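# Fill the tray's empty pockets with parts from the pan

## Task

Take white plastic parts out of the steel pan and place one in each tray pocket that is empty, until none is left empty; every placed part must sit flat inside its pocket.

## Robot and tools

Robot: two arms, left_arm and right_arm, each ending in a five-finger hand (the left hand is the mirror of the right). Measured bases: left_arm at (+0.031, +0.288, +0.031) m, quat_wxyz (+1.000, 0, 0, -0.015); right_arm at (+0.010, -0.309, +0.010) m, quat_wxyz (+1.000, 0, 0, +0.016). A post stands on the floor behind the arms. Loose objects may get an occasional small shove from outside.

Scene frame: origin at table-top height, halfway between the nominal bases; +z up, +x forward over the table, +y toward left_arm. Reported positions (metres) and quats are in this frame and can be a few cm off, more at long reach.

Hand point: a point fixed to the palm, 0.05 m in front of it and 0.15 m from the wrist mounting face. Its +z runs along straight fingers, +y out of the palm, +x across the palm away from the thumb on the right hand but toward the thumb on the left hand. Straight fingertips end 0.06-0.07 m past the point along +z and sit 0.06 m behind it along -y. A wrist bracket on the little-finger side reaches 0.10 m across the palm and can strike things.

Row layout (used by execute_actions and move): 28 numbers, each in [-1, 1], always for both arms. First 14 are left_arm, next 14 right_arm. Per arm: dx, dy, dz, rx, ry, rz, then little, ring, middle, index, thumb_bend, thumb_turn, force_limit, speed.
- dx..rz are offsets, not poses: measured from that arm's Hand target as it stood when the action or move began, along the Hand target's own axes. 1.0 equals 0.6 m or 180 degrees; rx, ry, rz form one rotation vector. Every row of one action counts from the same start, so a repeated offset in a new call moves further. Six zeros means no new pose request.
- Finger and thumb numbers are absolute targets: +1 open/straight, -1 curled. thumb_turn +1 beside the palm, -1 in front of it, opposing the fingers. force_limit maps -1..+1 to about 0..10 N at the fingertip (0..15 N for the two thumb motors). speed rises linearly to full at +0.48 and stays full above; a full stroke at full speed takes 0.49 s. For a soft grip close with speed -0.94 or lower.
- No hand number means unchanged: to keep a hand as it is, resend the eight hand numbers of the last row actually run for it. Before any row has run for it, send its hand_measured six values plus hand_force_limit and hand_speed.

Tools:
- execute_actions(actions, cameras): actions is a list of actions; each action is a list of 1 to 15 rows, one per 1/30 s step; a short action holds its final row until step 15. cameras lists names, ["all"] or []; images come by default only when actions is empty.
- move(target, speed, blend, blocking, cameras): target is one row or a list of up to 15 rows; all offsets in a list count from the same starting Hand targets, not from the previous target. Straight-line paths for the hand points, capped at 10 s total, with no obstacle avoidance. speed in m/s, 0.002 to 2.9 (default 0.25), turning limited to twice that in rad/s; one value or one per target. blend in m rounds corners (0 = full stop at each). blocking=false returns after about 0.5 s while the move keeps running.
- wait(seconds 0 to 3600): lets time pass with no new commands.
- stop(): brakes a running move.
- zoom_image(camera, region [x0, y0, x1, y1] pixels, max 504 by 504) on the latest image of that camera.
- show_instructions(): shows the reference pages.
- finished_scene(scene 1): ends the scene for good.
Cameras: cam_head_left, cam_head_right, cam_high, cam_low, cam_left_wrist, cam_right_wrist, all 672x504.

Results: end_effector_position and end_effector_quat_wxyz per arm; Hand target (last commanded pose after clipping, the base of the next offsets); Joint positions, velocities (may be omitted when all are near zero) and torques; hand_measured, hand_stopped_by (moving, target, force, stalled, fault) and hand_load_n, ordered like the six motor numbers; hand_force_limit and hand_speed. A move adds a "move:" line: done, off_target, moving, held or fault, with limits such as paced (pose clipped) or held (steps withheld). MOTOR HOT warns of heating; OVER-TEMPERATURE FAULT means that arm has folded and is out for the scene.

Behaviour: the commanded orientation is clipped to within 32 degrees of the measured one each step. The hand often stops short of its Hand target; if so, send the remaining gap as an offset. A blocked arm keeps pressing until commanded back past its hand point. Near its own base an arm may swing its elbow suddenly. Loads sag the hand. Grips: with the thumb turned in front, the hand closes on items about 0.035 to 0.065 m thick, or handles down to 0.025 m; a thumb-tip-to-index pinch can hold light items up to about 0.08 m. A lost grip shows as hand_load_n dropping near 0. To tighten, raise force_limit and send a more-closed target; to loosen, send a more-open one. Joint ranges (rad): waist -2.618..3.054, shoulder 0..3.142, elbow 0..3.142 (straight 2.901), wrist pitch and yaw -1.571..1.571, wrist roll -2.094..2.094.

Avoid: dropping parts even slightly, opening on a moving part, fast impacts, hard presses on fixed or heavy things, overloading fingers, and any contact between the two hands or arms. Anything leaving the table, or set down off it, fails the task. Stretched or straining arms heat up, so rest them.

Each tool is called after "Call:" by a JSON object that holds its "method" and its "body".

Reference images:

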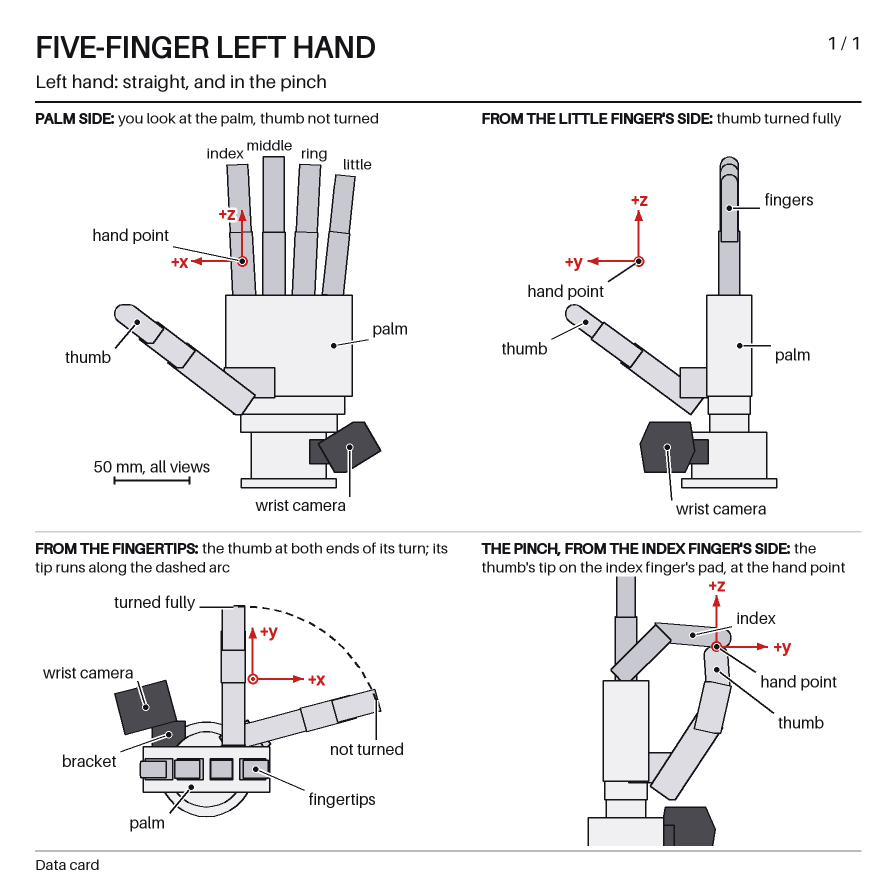

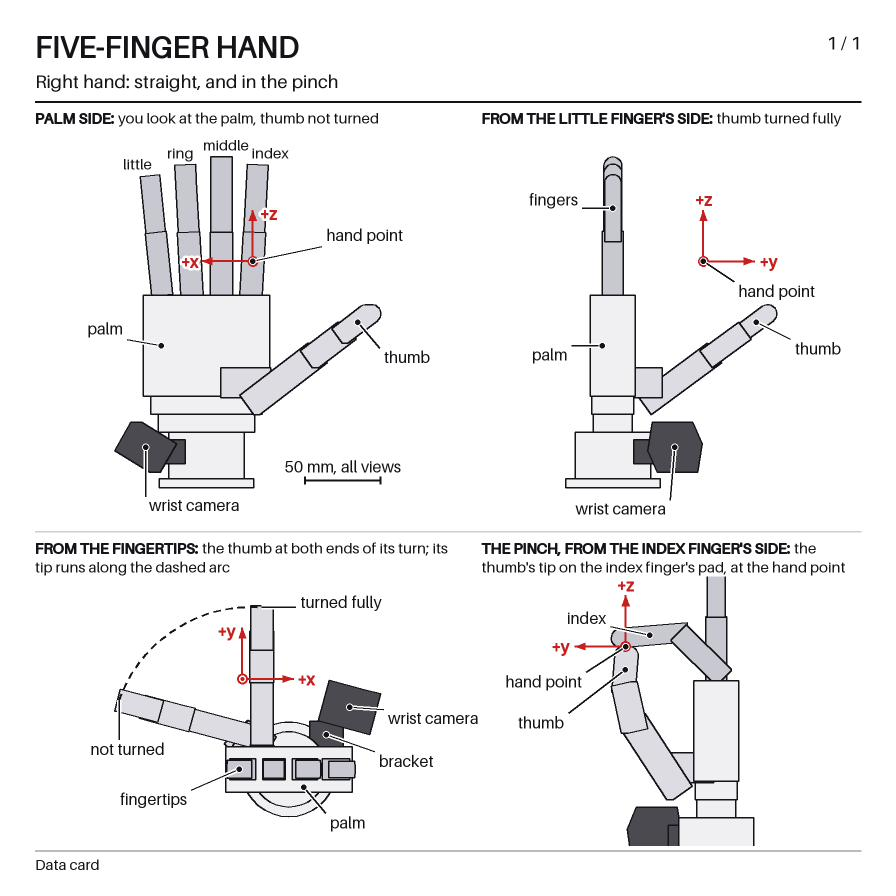

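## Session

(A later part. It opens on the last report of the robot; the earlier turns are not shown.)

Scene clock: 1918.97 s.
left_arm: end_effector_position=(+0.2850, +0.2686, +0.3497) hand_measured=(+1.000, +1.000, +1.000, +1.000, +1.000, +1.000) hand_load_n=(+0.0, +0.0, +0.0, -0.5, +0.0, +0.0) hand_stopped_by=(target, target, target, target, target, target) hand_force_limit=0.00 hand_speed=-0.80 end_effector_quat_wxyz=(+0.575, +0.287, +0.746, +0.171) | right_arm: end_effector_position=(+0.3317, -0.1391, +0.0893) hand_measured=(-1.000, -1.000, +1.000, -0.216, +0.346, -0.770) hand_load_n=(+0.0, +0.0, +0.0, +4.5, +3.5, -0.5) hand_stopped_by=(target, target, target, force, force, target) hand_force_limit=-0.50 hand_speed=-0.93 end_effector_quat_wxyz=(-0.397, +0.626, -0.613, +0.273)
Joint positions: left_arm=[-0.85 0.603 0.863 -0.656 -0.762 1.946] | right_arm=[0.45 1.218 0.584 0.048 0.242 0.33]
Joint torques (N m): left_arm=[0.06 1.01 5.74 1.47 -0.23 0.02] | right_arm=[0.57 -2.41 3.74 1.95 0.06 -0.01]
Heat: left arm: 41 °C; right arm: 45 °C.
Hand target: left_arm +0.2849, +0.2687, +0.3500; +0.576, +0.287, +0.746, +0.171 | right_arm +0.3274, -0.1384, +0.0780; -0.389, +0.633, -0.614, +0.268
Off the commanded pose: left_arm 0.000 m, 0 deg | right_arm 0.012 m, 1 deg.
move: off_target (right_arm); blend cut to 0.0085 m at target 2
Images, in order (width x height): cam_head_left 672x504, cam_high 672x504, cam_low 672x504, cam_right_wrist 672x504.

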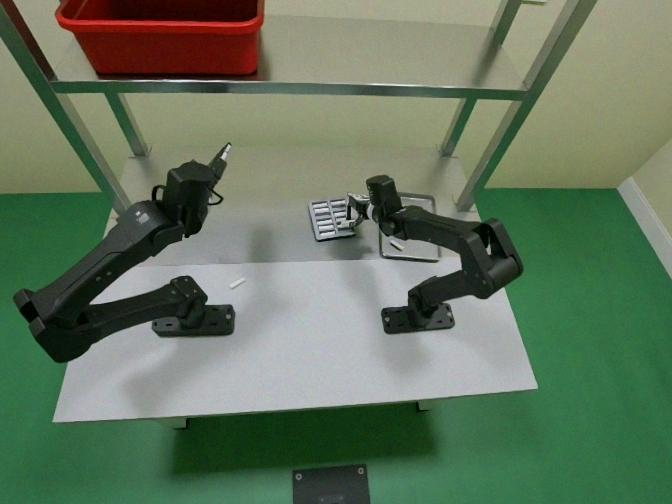

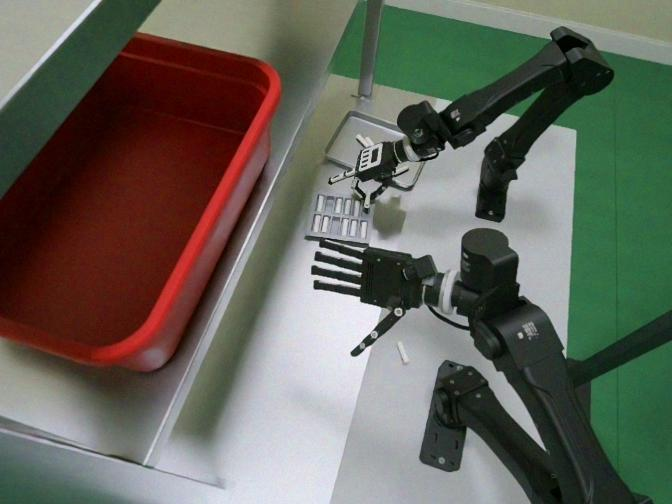

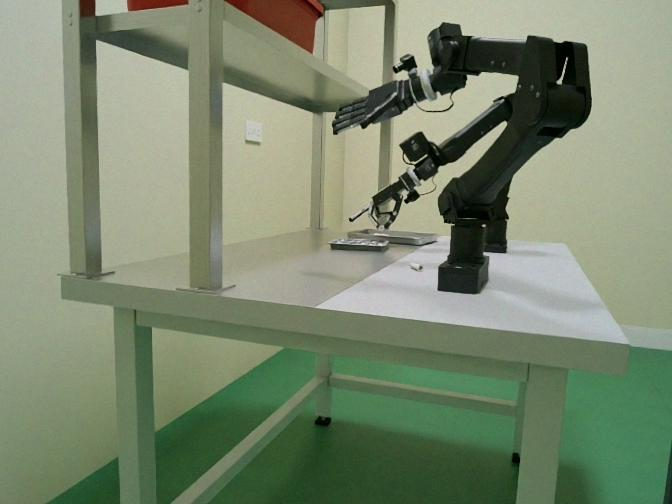

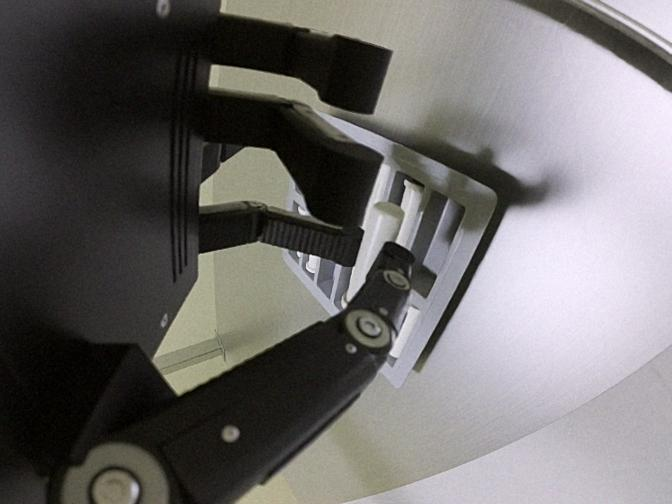

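Call:
{"method": "move", "body": {"target": [0,0,0,0,0,0,1,1,1,1,1,1,0,-0.8,0.0029,0.0372,0.0255,0,0,0,-1,-1,1,-0.33,0.17,-0.77,-0.5,-0.93], "speed": 0.1, "cameras": ["cam_head_left","cam_low","cam_high","cam_right_wrist"]}}

Call:
{"method": "zoom_image", "body": {"camera": "cam_low", "region": [370, 215, 400, 255]}}

Call:
{"method": "zoom_image", "body": {"camera": "cam_high", "region": [350, 185, 385, 220]}}

Call:
{"method": "zoom_image", "body": {"camera": "cam_head_left", "region": [330, 210, 365, 245]}}

Call:
{"method": "zoom_image", "body": {"camera": "cam_right_wrist", "region": [320, 150, 460, 290]}}

Scene clock: 1936.80 s.
left_arm: end_effector_position=(+0.2850, +0.2686, +0.3497) hand_measured=(+1.000, +1.000, +1.000, +1.000, +1.000, +1.000) hand_load_n=(+0.0, +0.0, +0.0, +0.0, +0.0, +0.0) hand_stopped_by=(target, target, target, target, target, target) hand_force_limit=0.00 hand_speed=-0.80 end_effector_quat_wxyz=(+0.575, +0.287, +0.746, +0.171) | right_arm: end_effector_position=(+0.3326, -0.1359, +0.0628) hand_measured=(-1.000, -1.000, +1.000, -0.216, +0.346, -0.770) hand_load_n=(+0.0, +0.0, +0.0, +4.5, +3.5, -0.5) hand_stopped_by=(target, target, target, force, force, target) hand_force_limit=-0.50 hand_speed=-0.93 end_effector_quat_wxyz=(-0.398, +0.628, -0.611, +0.272)
Joint positions: left_arm=[-0.85 0.603 0.863 -0.656 -0.762 1.946] | right_arm=[0.458 1.292 0.512 0.196 0.243 0.331]
Joint torques (N m): left_arm=[0.08 0.99 5.74 1.47 -0.23 0.02] | right_arm=[0.62 -2.63 3.32 1.95 0.12 0.04]
Heat: left arm: 41 °C; right arm: 45 °C.
Hand target: left_arm +0.2849, +0.2687, +0.3500; +0.576, +0.287, +0.746, +0.171 | right_arm +0.3274, -0.1365, +0.0509; -0.389, +0.633, -0.614, +0.268
Off the commanded pose: left_arm 0.000 m, 0 deg | right_arm 0.013 m, 1 deg.
move: off_target (right_arm)
Images, in order (width x height): cam_head_left 672x504, cam_high 672x504, cam_low 672x504, cam_right_wrist 672x504.

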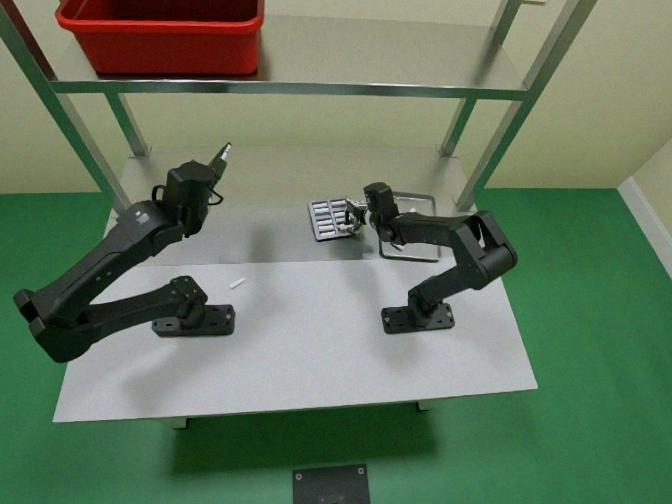

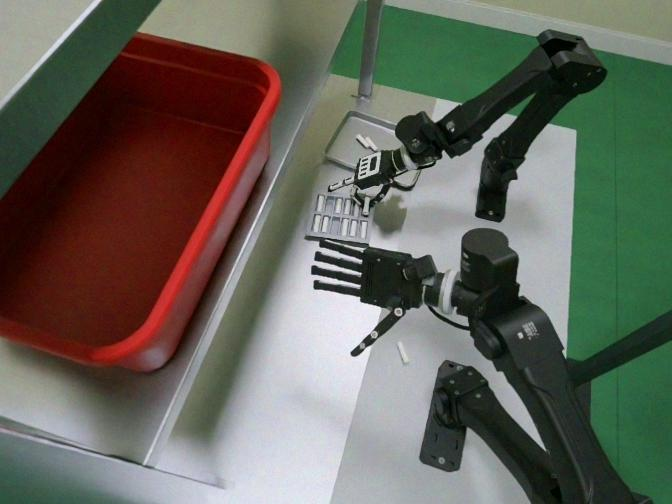

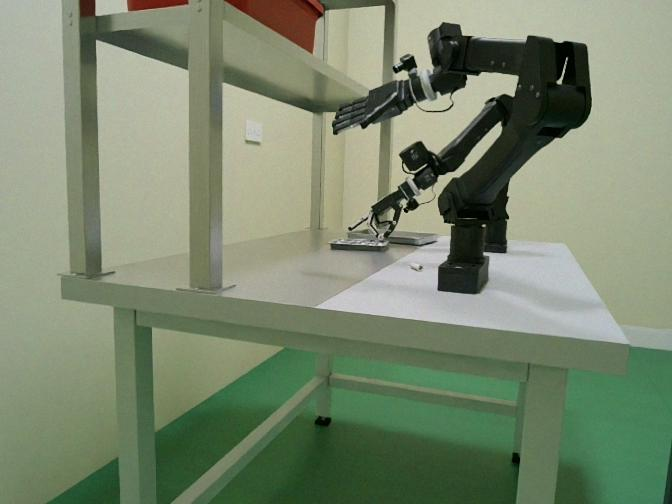

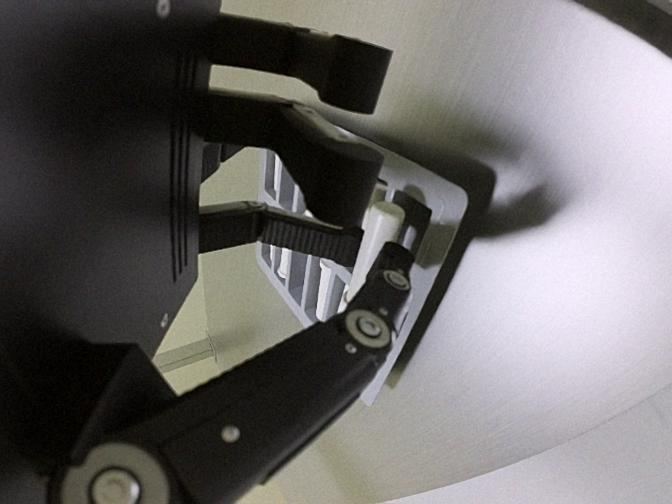

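Scaled by 12.600 from the camera's image (finer frame: 960x720).

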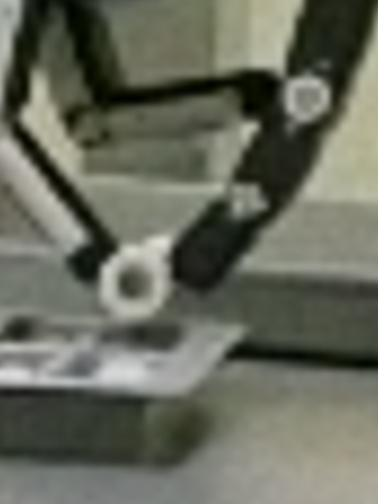

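Scaled by 14.400 from the camera's image (finer frame: 960x720).

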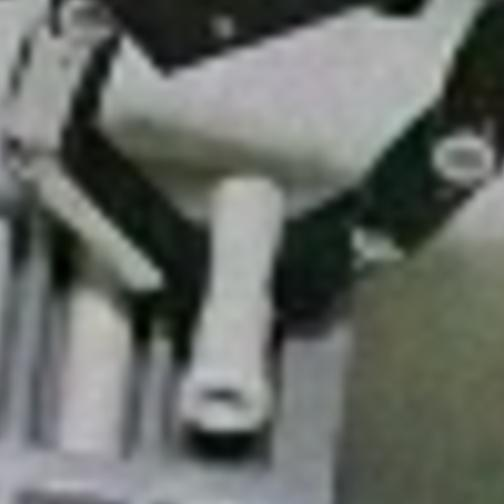

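Scaled by 14.400 from the camera's image (finer frame: 960x720).

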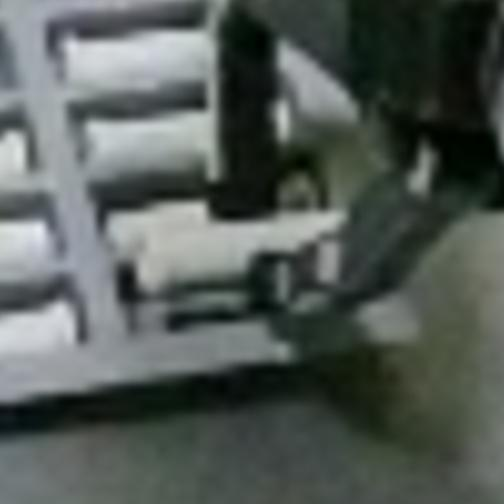

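Scaled by 3.600 from the camera's image (finer frame: 960x720).

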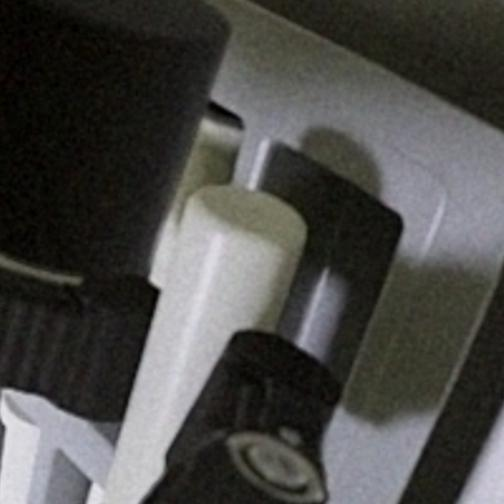

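Call:
{"method": "zoom_image", "body": {"camera": "cam_low", "region": [370, 232, 394, 252]}}

Call:
{"method": "zoom_image", "body": {"camera": "cam_high", "region": [355, 200, 380, 225]}}

Call:
{"method": "zoom_image", "body": {"camera": "cam_head_left", "region": [335, 215, 365, 240]}}

Scaled by 21.000 from the camera's image (finer frame: 960x720).

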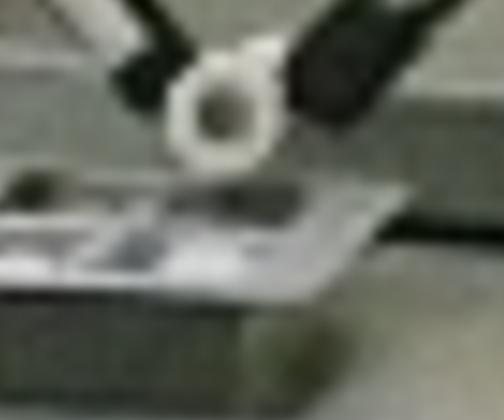

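Scaled by 20.160 from the camera's image (finer frame: 960x720).

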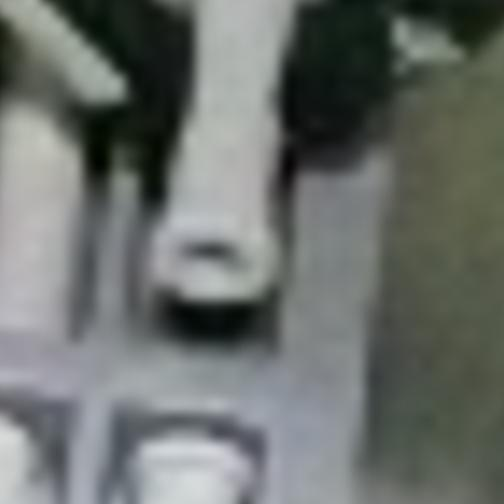

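Scaled by 16.800 from the camera's image (finer frame: 960x720).

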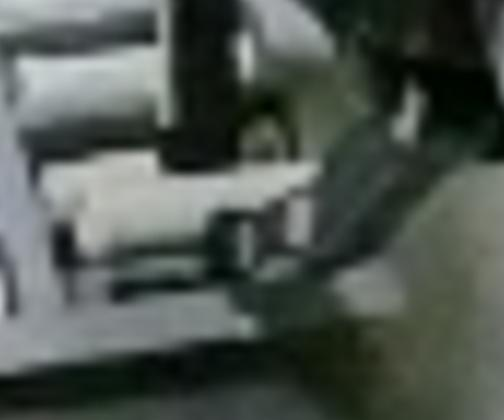

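Call:
{"method": "move", "body": {"target": [0,0,0,0,0,0,1,1,1,1,1,1,0,-0.8,0.0023,0.0122,0.01,0,0,0,-1,-1,1,-0.33,0.17,-0.77,-0.5,-0.93], "speed": 0.05, "cameras": ["cam_head_left","cam_low","cam_high","cam_right_wrist"]}}

Call:
{"method": "zoom_image", "body": {"camera": "cam_low", "region": [370, 232, 394, 252]}}

Call:
{"method": "zoom_image", "body": {"camera": "cam_high", "region": [355, 200, 380, 225]}}

Call:
{"method": "zoom_image", "body": {"camera": "cam_head_left", "region": [335, 215, 365, 240]}}

Call:
{"method": "zoom_image", "body": {"camera": "cam_right_wrist", "region": [320, 150, 460, 290]}}

Scene clock: 1973.07 s.
left_arm: end_effector_position=(+0.2850, +0.2686, +0.3497) hand_measured=(+1.000, +1.000, +1.000, +1.000, +1.000, +1.000) hand_load_n=(+0.0, +0.0, +0.0, -0.5, +0.0, +0.0) hand_stopped_by=(target, target, target, target, target, target) hand_force_limit=0.00 hand_speed=-0.80 end_effector_quat_wxyz=(+0.575, +0.287, +0.746, +0.171) | right_arm: end_effector_position=(+0.3341, -0.1351, +0.0541) hand_measured=(-1.000, -1.000, +1.000, -0.216, +0.346, -0.770) hand_load_n=(+0.0, +0.0, +0.0, +4.5, +3.5, -0.5) hand_stopped_by=(target, target, target, force, force, target) hand_force_limit=-0.50 hand_speed=-0.93 end_effector_quat_wxyz=(-0.399, +0.627, -0.611, +0.272)
Joint positions: left_arm=[-0.85 0.603 0.863 -0.656 -0.762 1.946] | right_arm=[0.458 1.326 0.491 0.252 0.243 0.332]
Joint torques (N m): left_arm=[0.08 0.98 5.74 1.47 -0.23 0.02] | right_arm=[0.49 -2.73 3.08 1.95 0.11 0.02]
Heat: left arm: 41 °C; right arm: 47 °C.
Hand target: left_arm +0.2849, +0.2687, +0.3500; +0.576, +0.287, +0.746, +0.171 | right_arm +0.3283, -0.1364, +0.0414; -0.389, +0.633, -0.614, +0.268
Off the commanded pose: left_arm 0.000 m, 0 deg | right_arm 0.014 m, 1 deg.
move: off_target (right_arm)
Images, in order (width x height): cam_head_left 672x504, cam_high 672x504, cam_low 672x504, cam_right_wrist 672x504.

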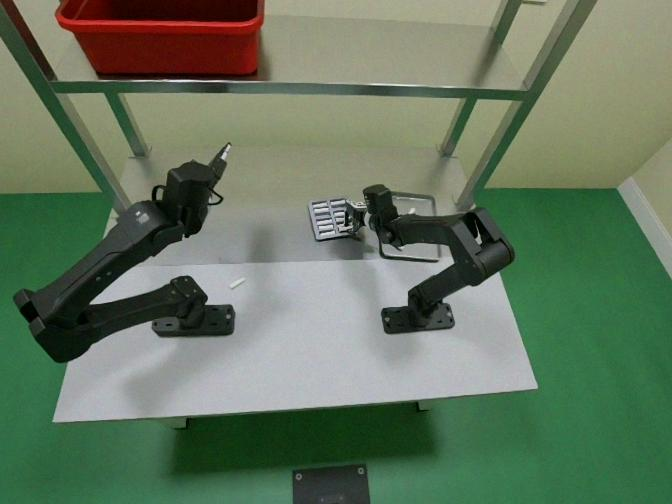

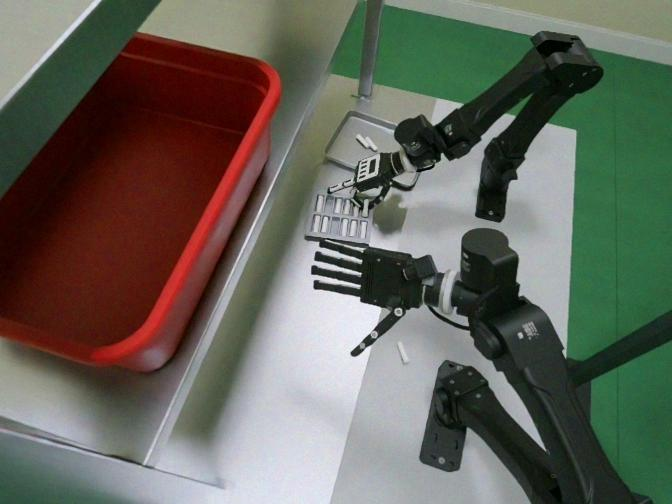

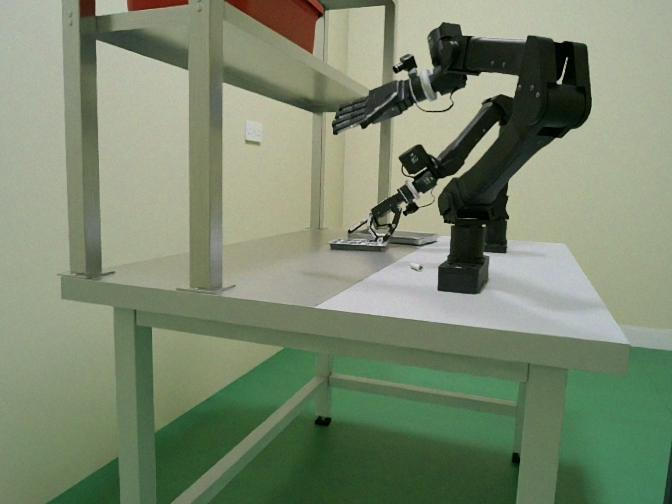

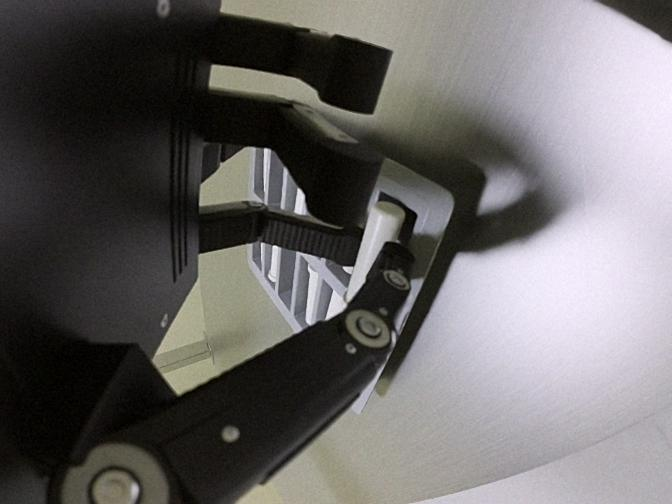

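Scaled by 21.000 from the camera's image (finer frame: 960x720).

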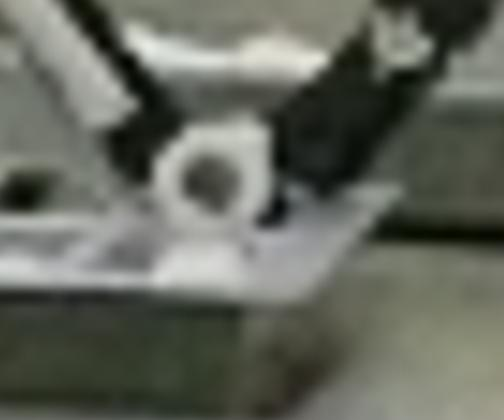

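Scaled by 20.160 from the camera's image (finer frame: 960x720).

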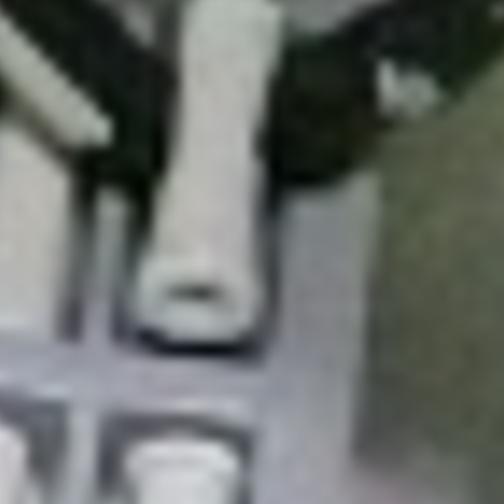

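Scaled by 16.800 from the camera's image (finer frame: 960x720).

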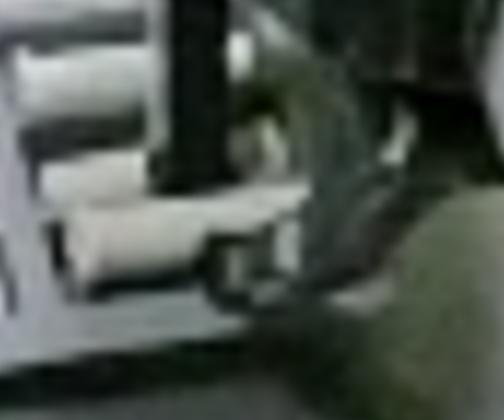

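Scaled by 3.600 from the camera's image (finer frame: 960x720).

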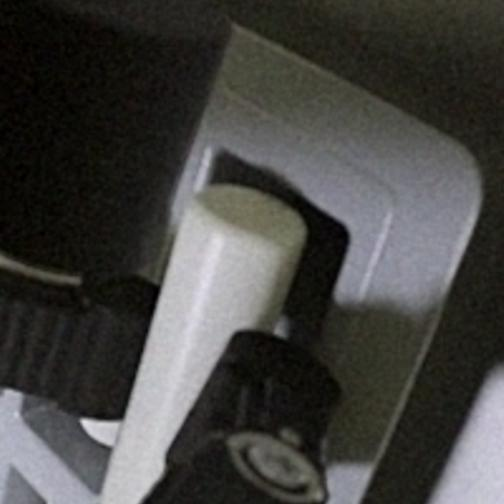

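Call:
{"method": "move", "body": {"target": [0,0,0,0,0,0,1,1,1,1,1,1,0,-0.8,0,0,0,0,0,0,-1,-1,1,-0.165,0.385,-0.77,-0.5,-0.93], "speed": 0.05, "cameras": ["cam_head_left","cam_low","cam_high","cam_right_wrist"]}}

Call:
{"method": "zoom_image", "body": {"camera": "cam_low", "region": [370, 232, 394, 252]}}

Call:
{"method": "zoom_image", "body": {"camera": "cam_high", "region": [355, 200, 380, 225]}}

Call:
{"method": "zoom_image", "body": {"camera": "cam_right_wrist", "region": [320, 150, 460, 290]}}

Scene clock: 1992.03 s.
left_arm: end_effector_position=(+0.2850, +0.2686, +0.3497) hand_measured=(+1.000, +1.000, +1.000, +1.000, +1.000, +1.000) hand_load_n=(+0.0, +0.0, +0.0, +0.0, +0.0, +0.0) hand_stopped_by=(target, target, target, target, target, target) hand_force_limit=0.00 hand_speed=-0.80 end_effector_quat_wxyz=(+0.575, +0.287, +0.746, +0.171) | right_arm: end_effector_position=(+0.3343, -0.1350, +0.0543) hand_measured=(-1.000, -1.000, +1.000, -0.164, +0.386, -0.770) hand_load_n=(+0.0, +0.0, +0.0, +0.0, +0.0, +0.0) hand_stopped_by=(target, target, target, target, target, target) hand_force_limit=-0.50 hand_speed=-0.93 end_effector_quat_wxyz=(-0.400, +0.627, -0.611, +0.272)
Joint positions: left_arm=[-0.85 0.603 0.863 -0.656 -0.762 1.946] | right_arm=[0.458 1.326 0.491 0.253 0.243 0.332]
Joint torques (N m): left_arm=[0.09 0.99 5.74 1.46 -0.23 0.01] | right_arm=[0.5 -2.73 3.08 1.95 0.1 0.02]
Heat: left arm: 41 °C; right arm: 47 °C.
Hand target: left_arm +0.2849, +0.2687, +0.3500; +0.576, +0.287, +0.746, +0.171 | right_arm +0.3283, -0.1364, +0.0415; -0.389, +0.632, -0.614, +0.268
Off the commanded pose: left_arm 0.000 m, 0 deg | right_arm 0.014 m, 2 deg.
move: done
Images, in order (width x height): cam_head_left 672x504, cam_high 672x504, cam_low 672x504, cam_right_wrist 672x504.

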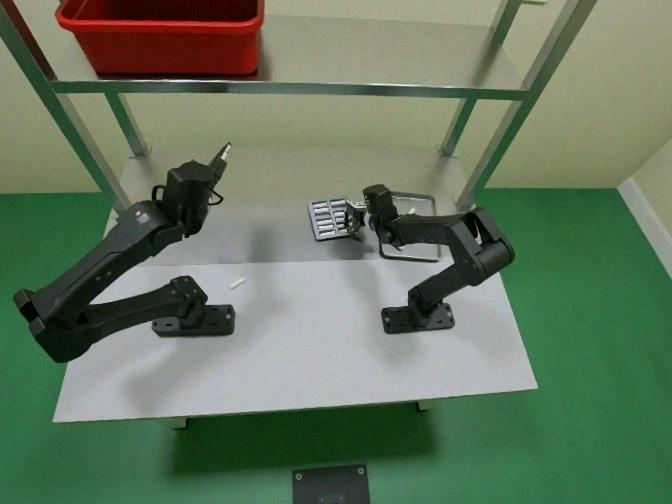

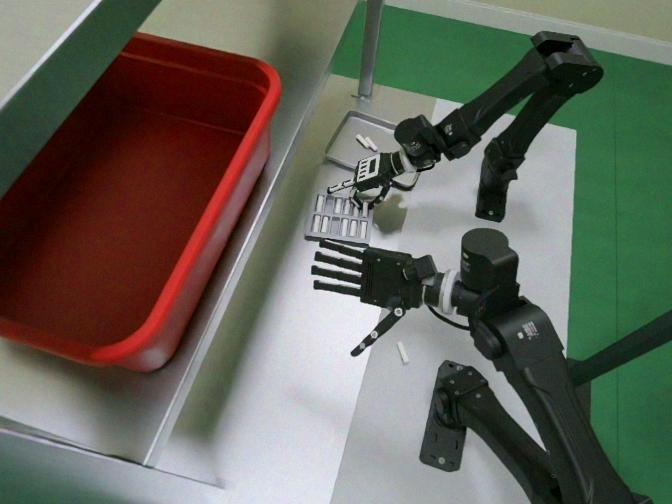

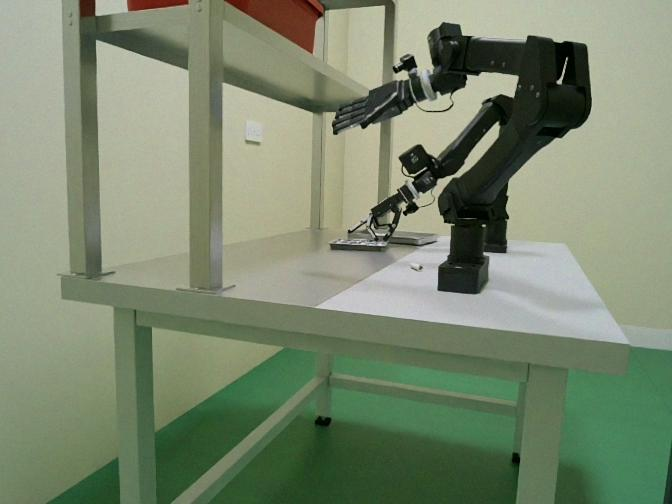

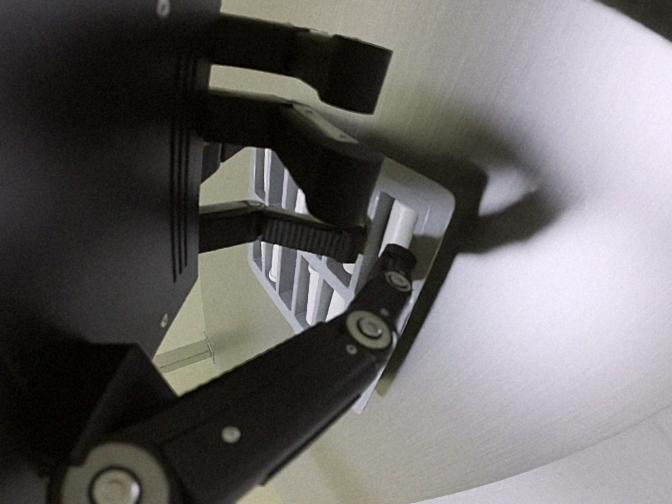

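Scaled by 21.000 from the camera's image (finer frame: 960x720).

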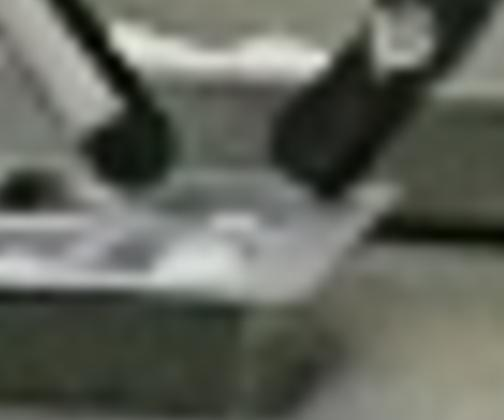

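Scaled by 20.160 from the camera's image (finer frame: 960x720).

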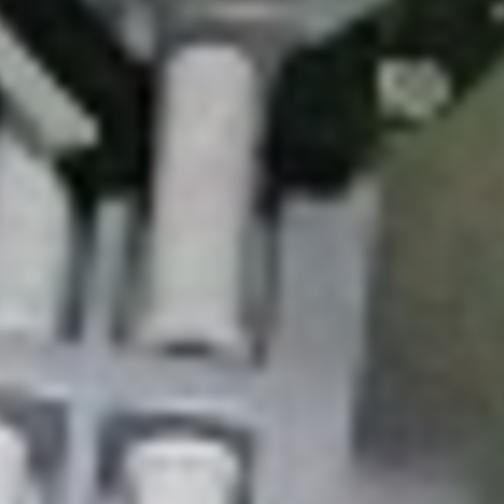

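Scaled by 3.600 from the camera's image (finer frame: 960x720).

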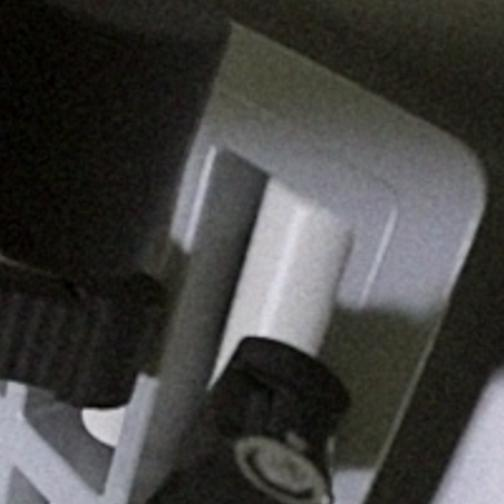

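Call:
{"method": "move", "body": {"target": [[0,0,0,0,0,0,1,1,1,1,1,1,0,-0.8,-0.0104,-0.0616,-0.0417,0,0,0,-1,-1,1,-0.165,0.385,-0.77,-0.5,-0.93],[0,0,0,0,0,0,1,1,1,1,1,1,0,-0.8,-0.0185,-0.1095,-0.0741,0,0,0,-1,-1,1,-0.165,0.385,-0.77,-0.5,-0.93]], "speed": [0.04,0.1], "cameras": ["cam_head_left","cam_head_right","cam_low","cam_high","cam_right_wrist"]}}

Call:
{"method": "zoom_image", "body": {"camera": "cam_head_left", "region": [300, 180, 450, 280]}}

Call:
{"method": "zoom_image", "body": {"camera": "cam_high", "region": [300, 90, 440, 250]}}

Call:
{"method": "zoom_image", "body": {"camera": "cam_right_wrist", "region": [280, 80, 560, 400]}}

Scene clock: 2019.60 s.
left_arm: end_effector_position=(+0.2850, +0.2686, +0.3497) hand_measured=(+1.000, +1.000, +1.000, +1.000, +1.000, +1.000) hand_load_n=(+0.0, +0.0, +0.0, +0.0, +0.0, +0.0) hand_stopped_by=(target, target, target, target, target, target) hand_force_limit=0.00 hand_speed=-0.80 end_effector_quat_wxyz=(+0.575, +0.287, +0.746, +0.171) | right_arm: end_effector_position=(+0.3305, -0.1370, +0.1196) hand_measured=(-1.000, -1.000, +1.000, -0.164, +0.386, -0.770) hand_load_n=(+0.0, +0.0, +0.0, +0.0, +0.0, +0.0) hand_stopped_by=(target, target, target, target, target, target) hand_force_limit=-0.50 hand_speed=-0.93 end_effector_quat_wxyz=(-0.392, +0.631, -0.613, +0.269)
Joint positions: left_arm=[-0.85 0.603 0.863 -0.656 -0.762 1.946] | right_arm=[0.458 1.179 0.699 -0.119 0.243 0.332]
Joint torques (N m): left_arm=[0.09 0.98 5.72 1.47 -0.23 0.01] | right_arm=[0.51 -3.96 6.22 1.55 0.11 0.02]
Heat: left arm: 41 °C; right arm: 47 °C.
Hand target: left_arm +0.2849, +0.2687, +0.3500; +0.576, +0.287, +0.746, +0.171 | right_arm +0.3282, -0.1364, +0.1215; -0.389, +0.633, -0.614, +0.268
Off the commanded pose: left_arm 0.000 m, 0 deg | right_arm 0.003 m, 0 deg.
move: done
Images, in order (width x height): cam_head_left 672x504, cam_head_right 672x504, cam_high 672x504, cam_low 672x504, cam_right_wrist 672x504.

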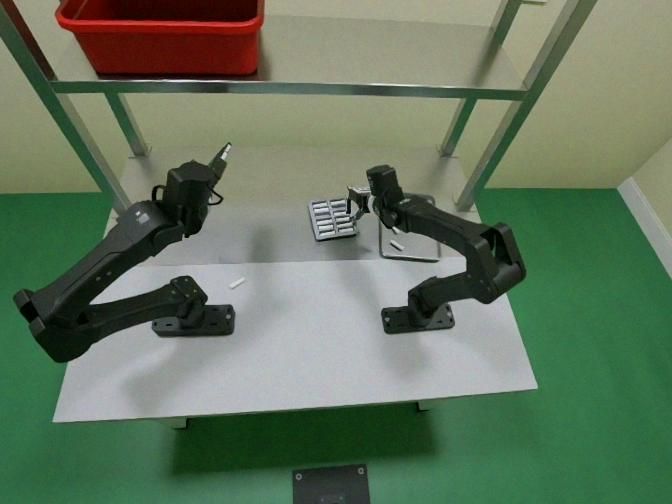

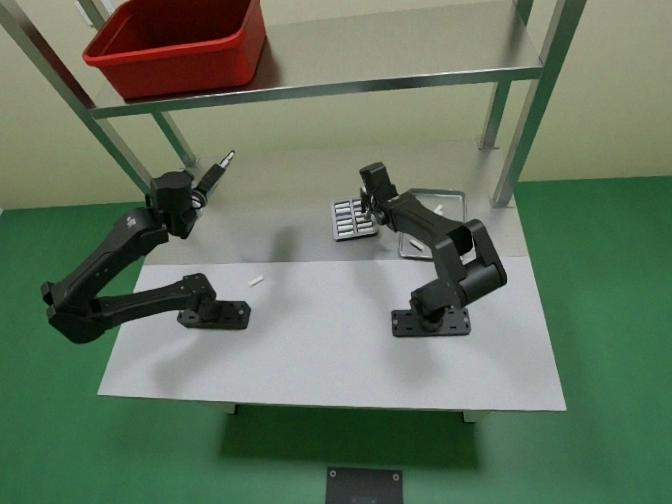

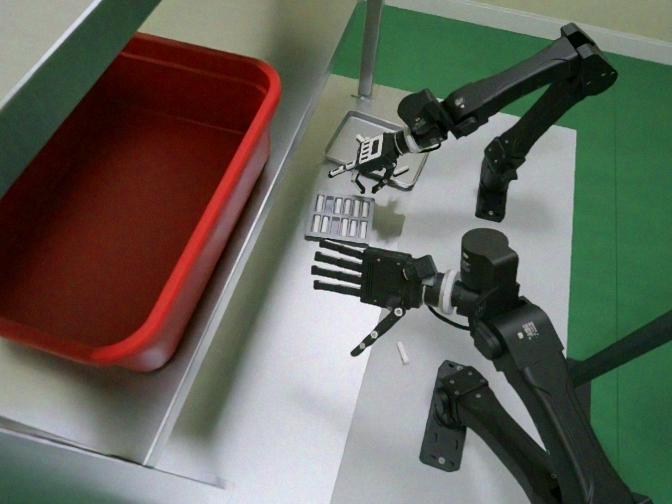

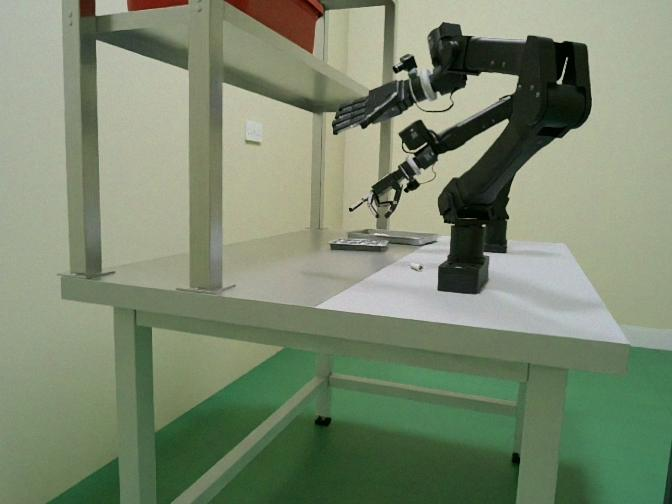

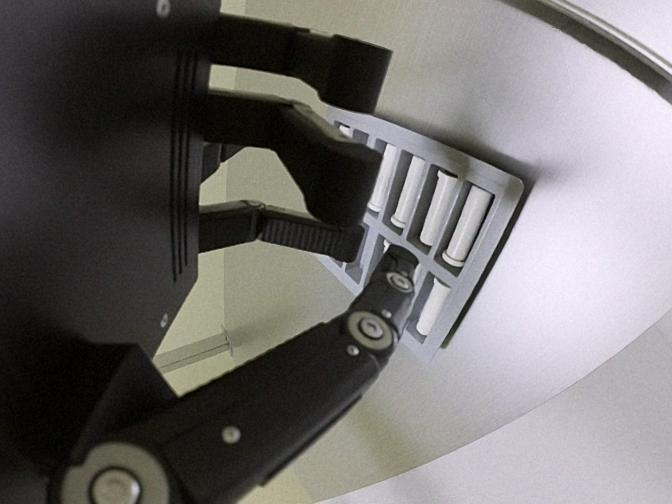

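Scaled by 3.360 from the camera's image (finer frame: 960x720).

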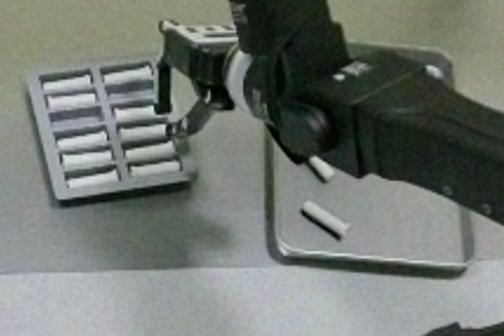

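Scaled by 3.150 from the camera's image (finer frame: 960x720).

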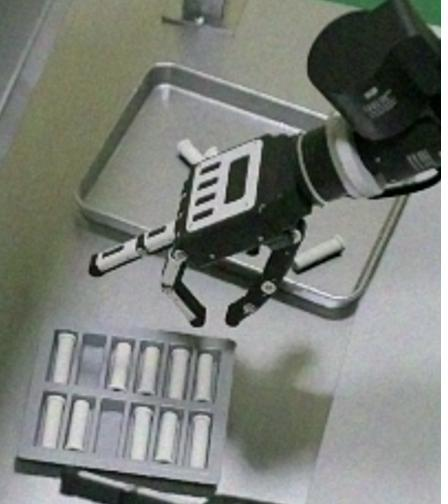

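Scaled by 1.575 from the camera's image (finer frame: 960x720).

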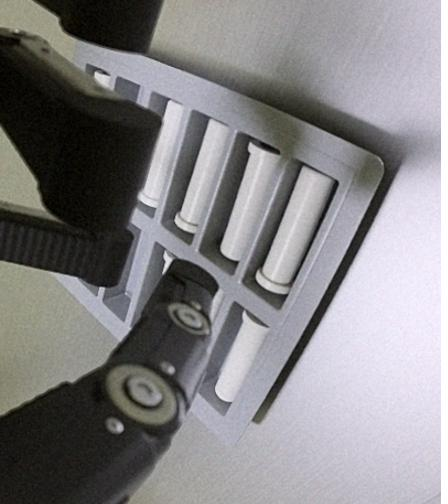

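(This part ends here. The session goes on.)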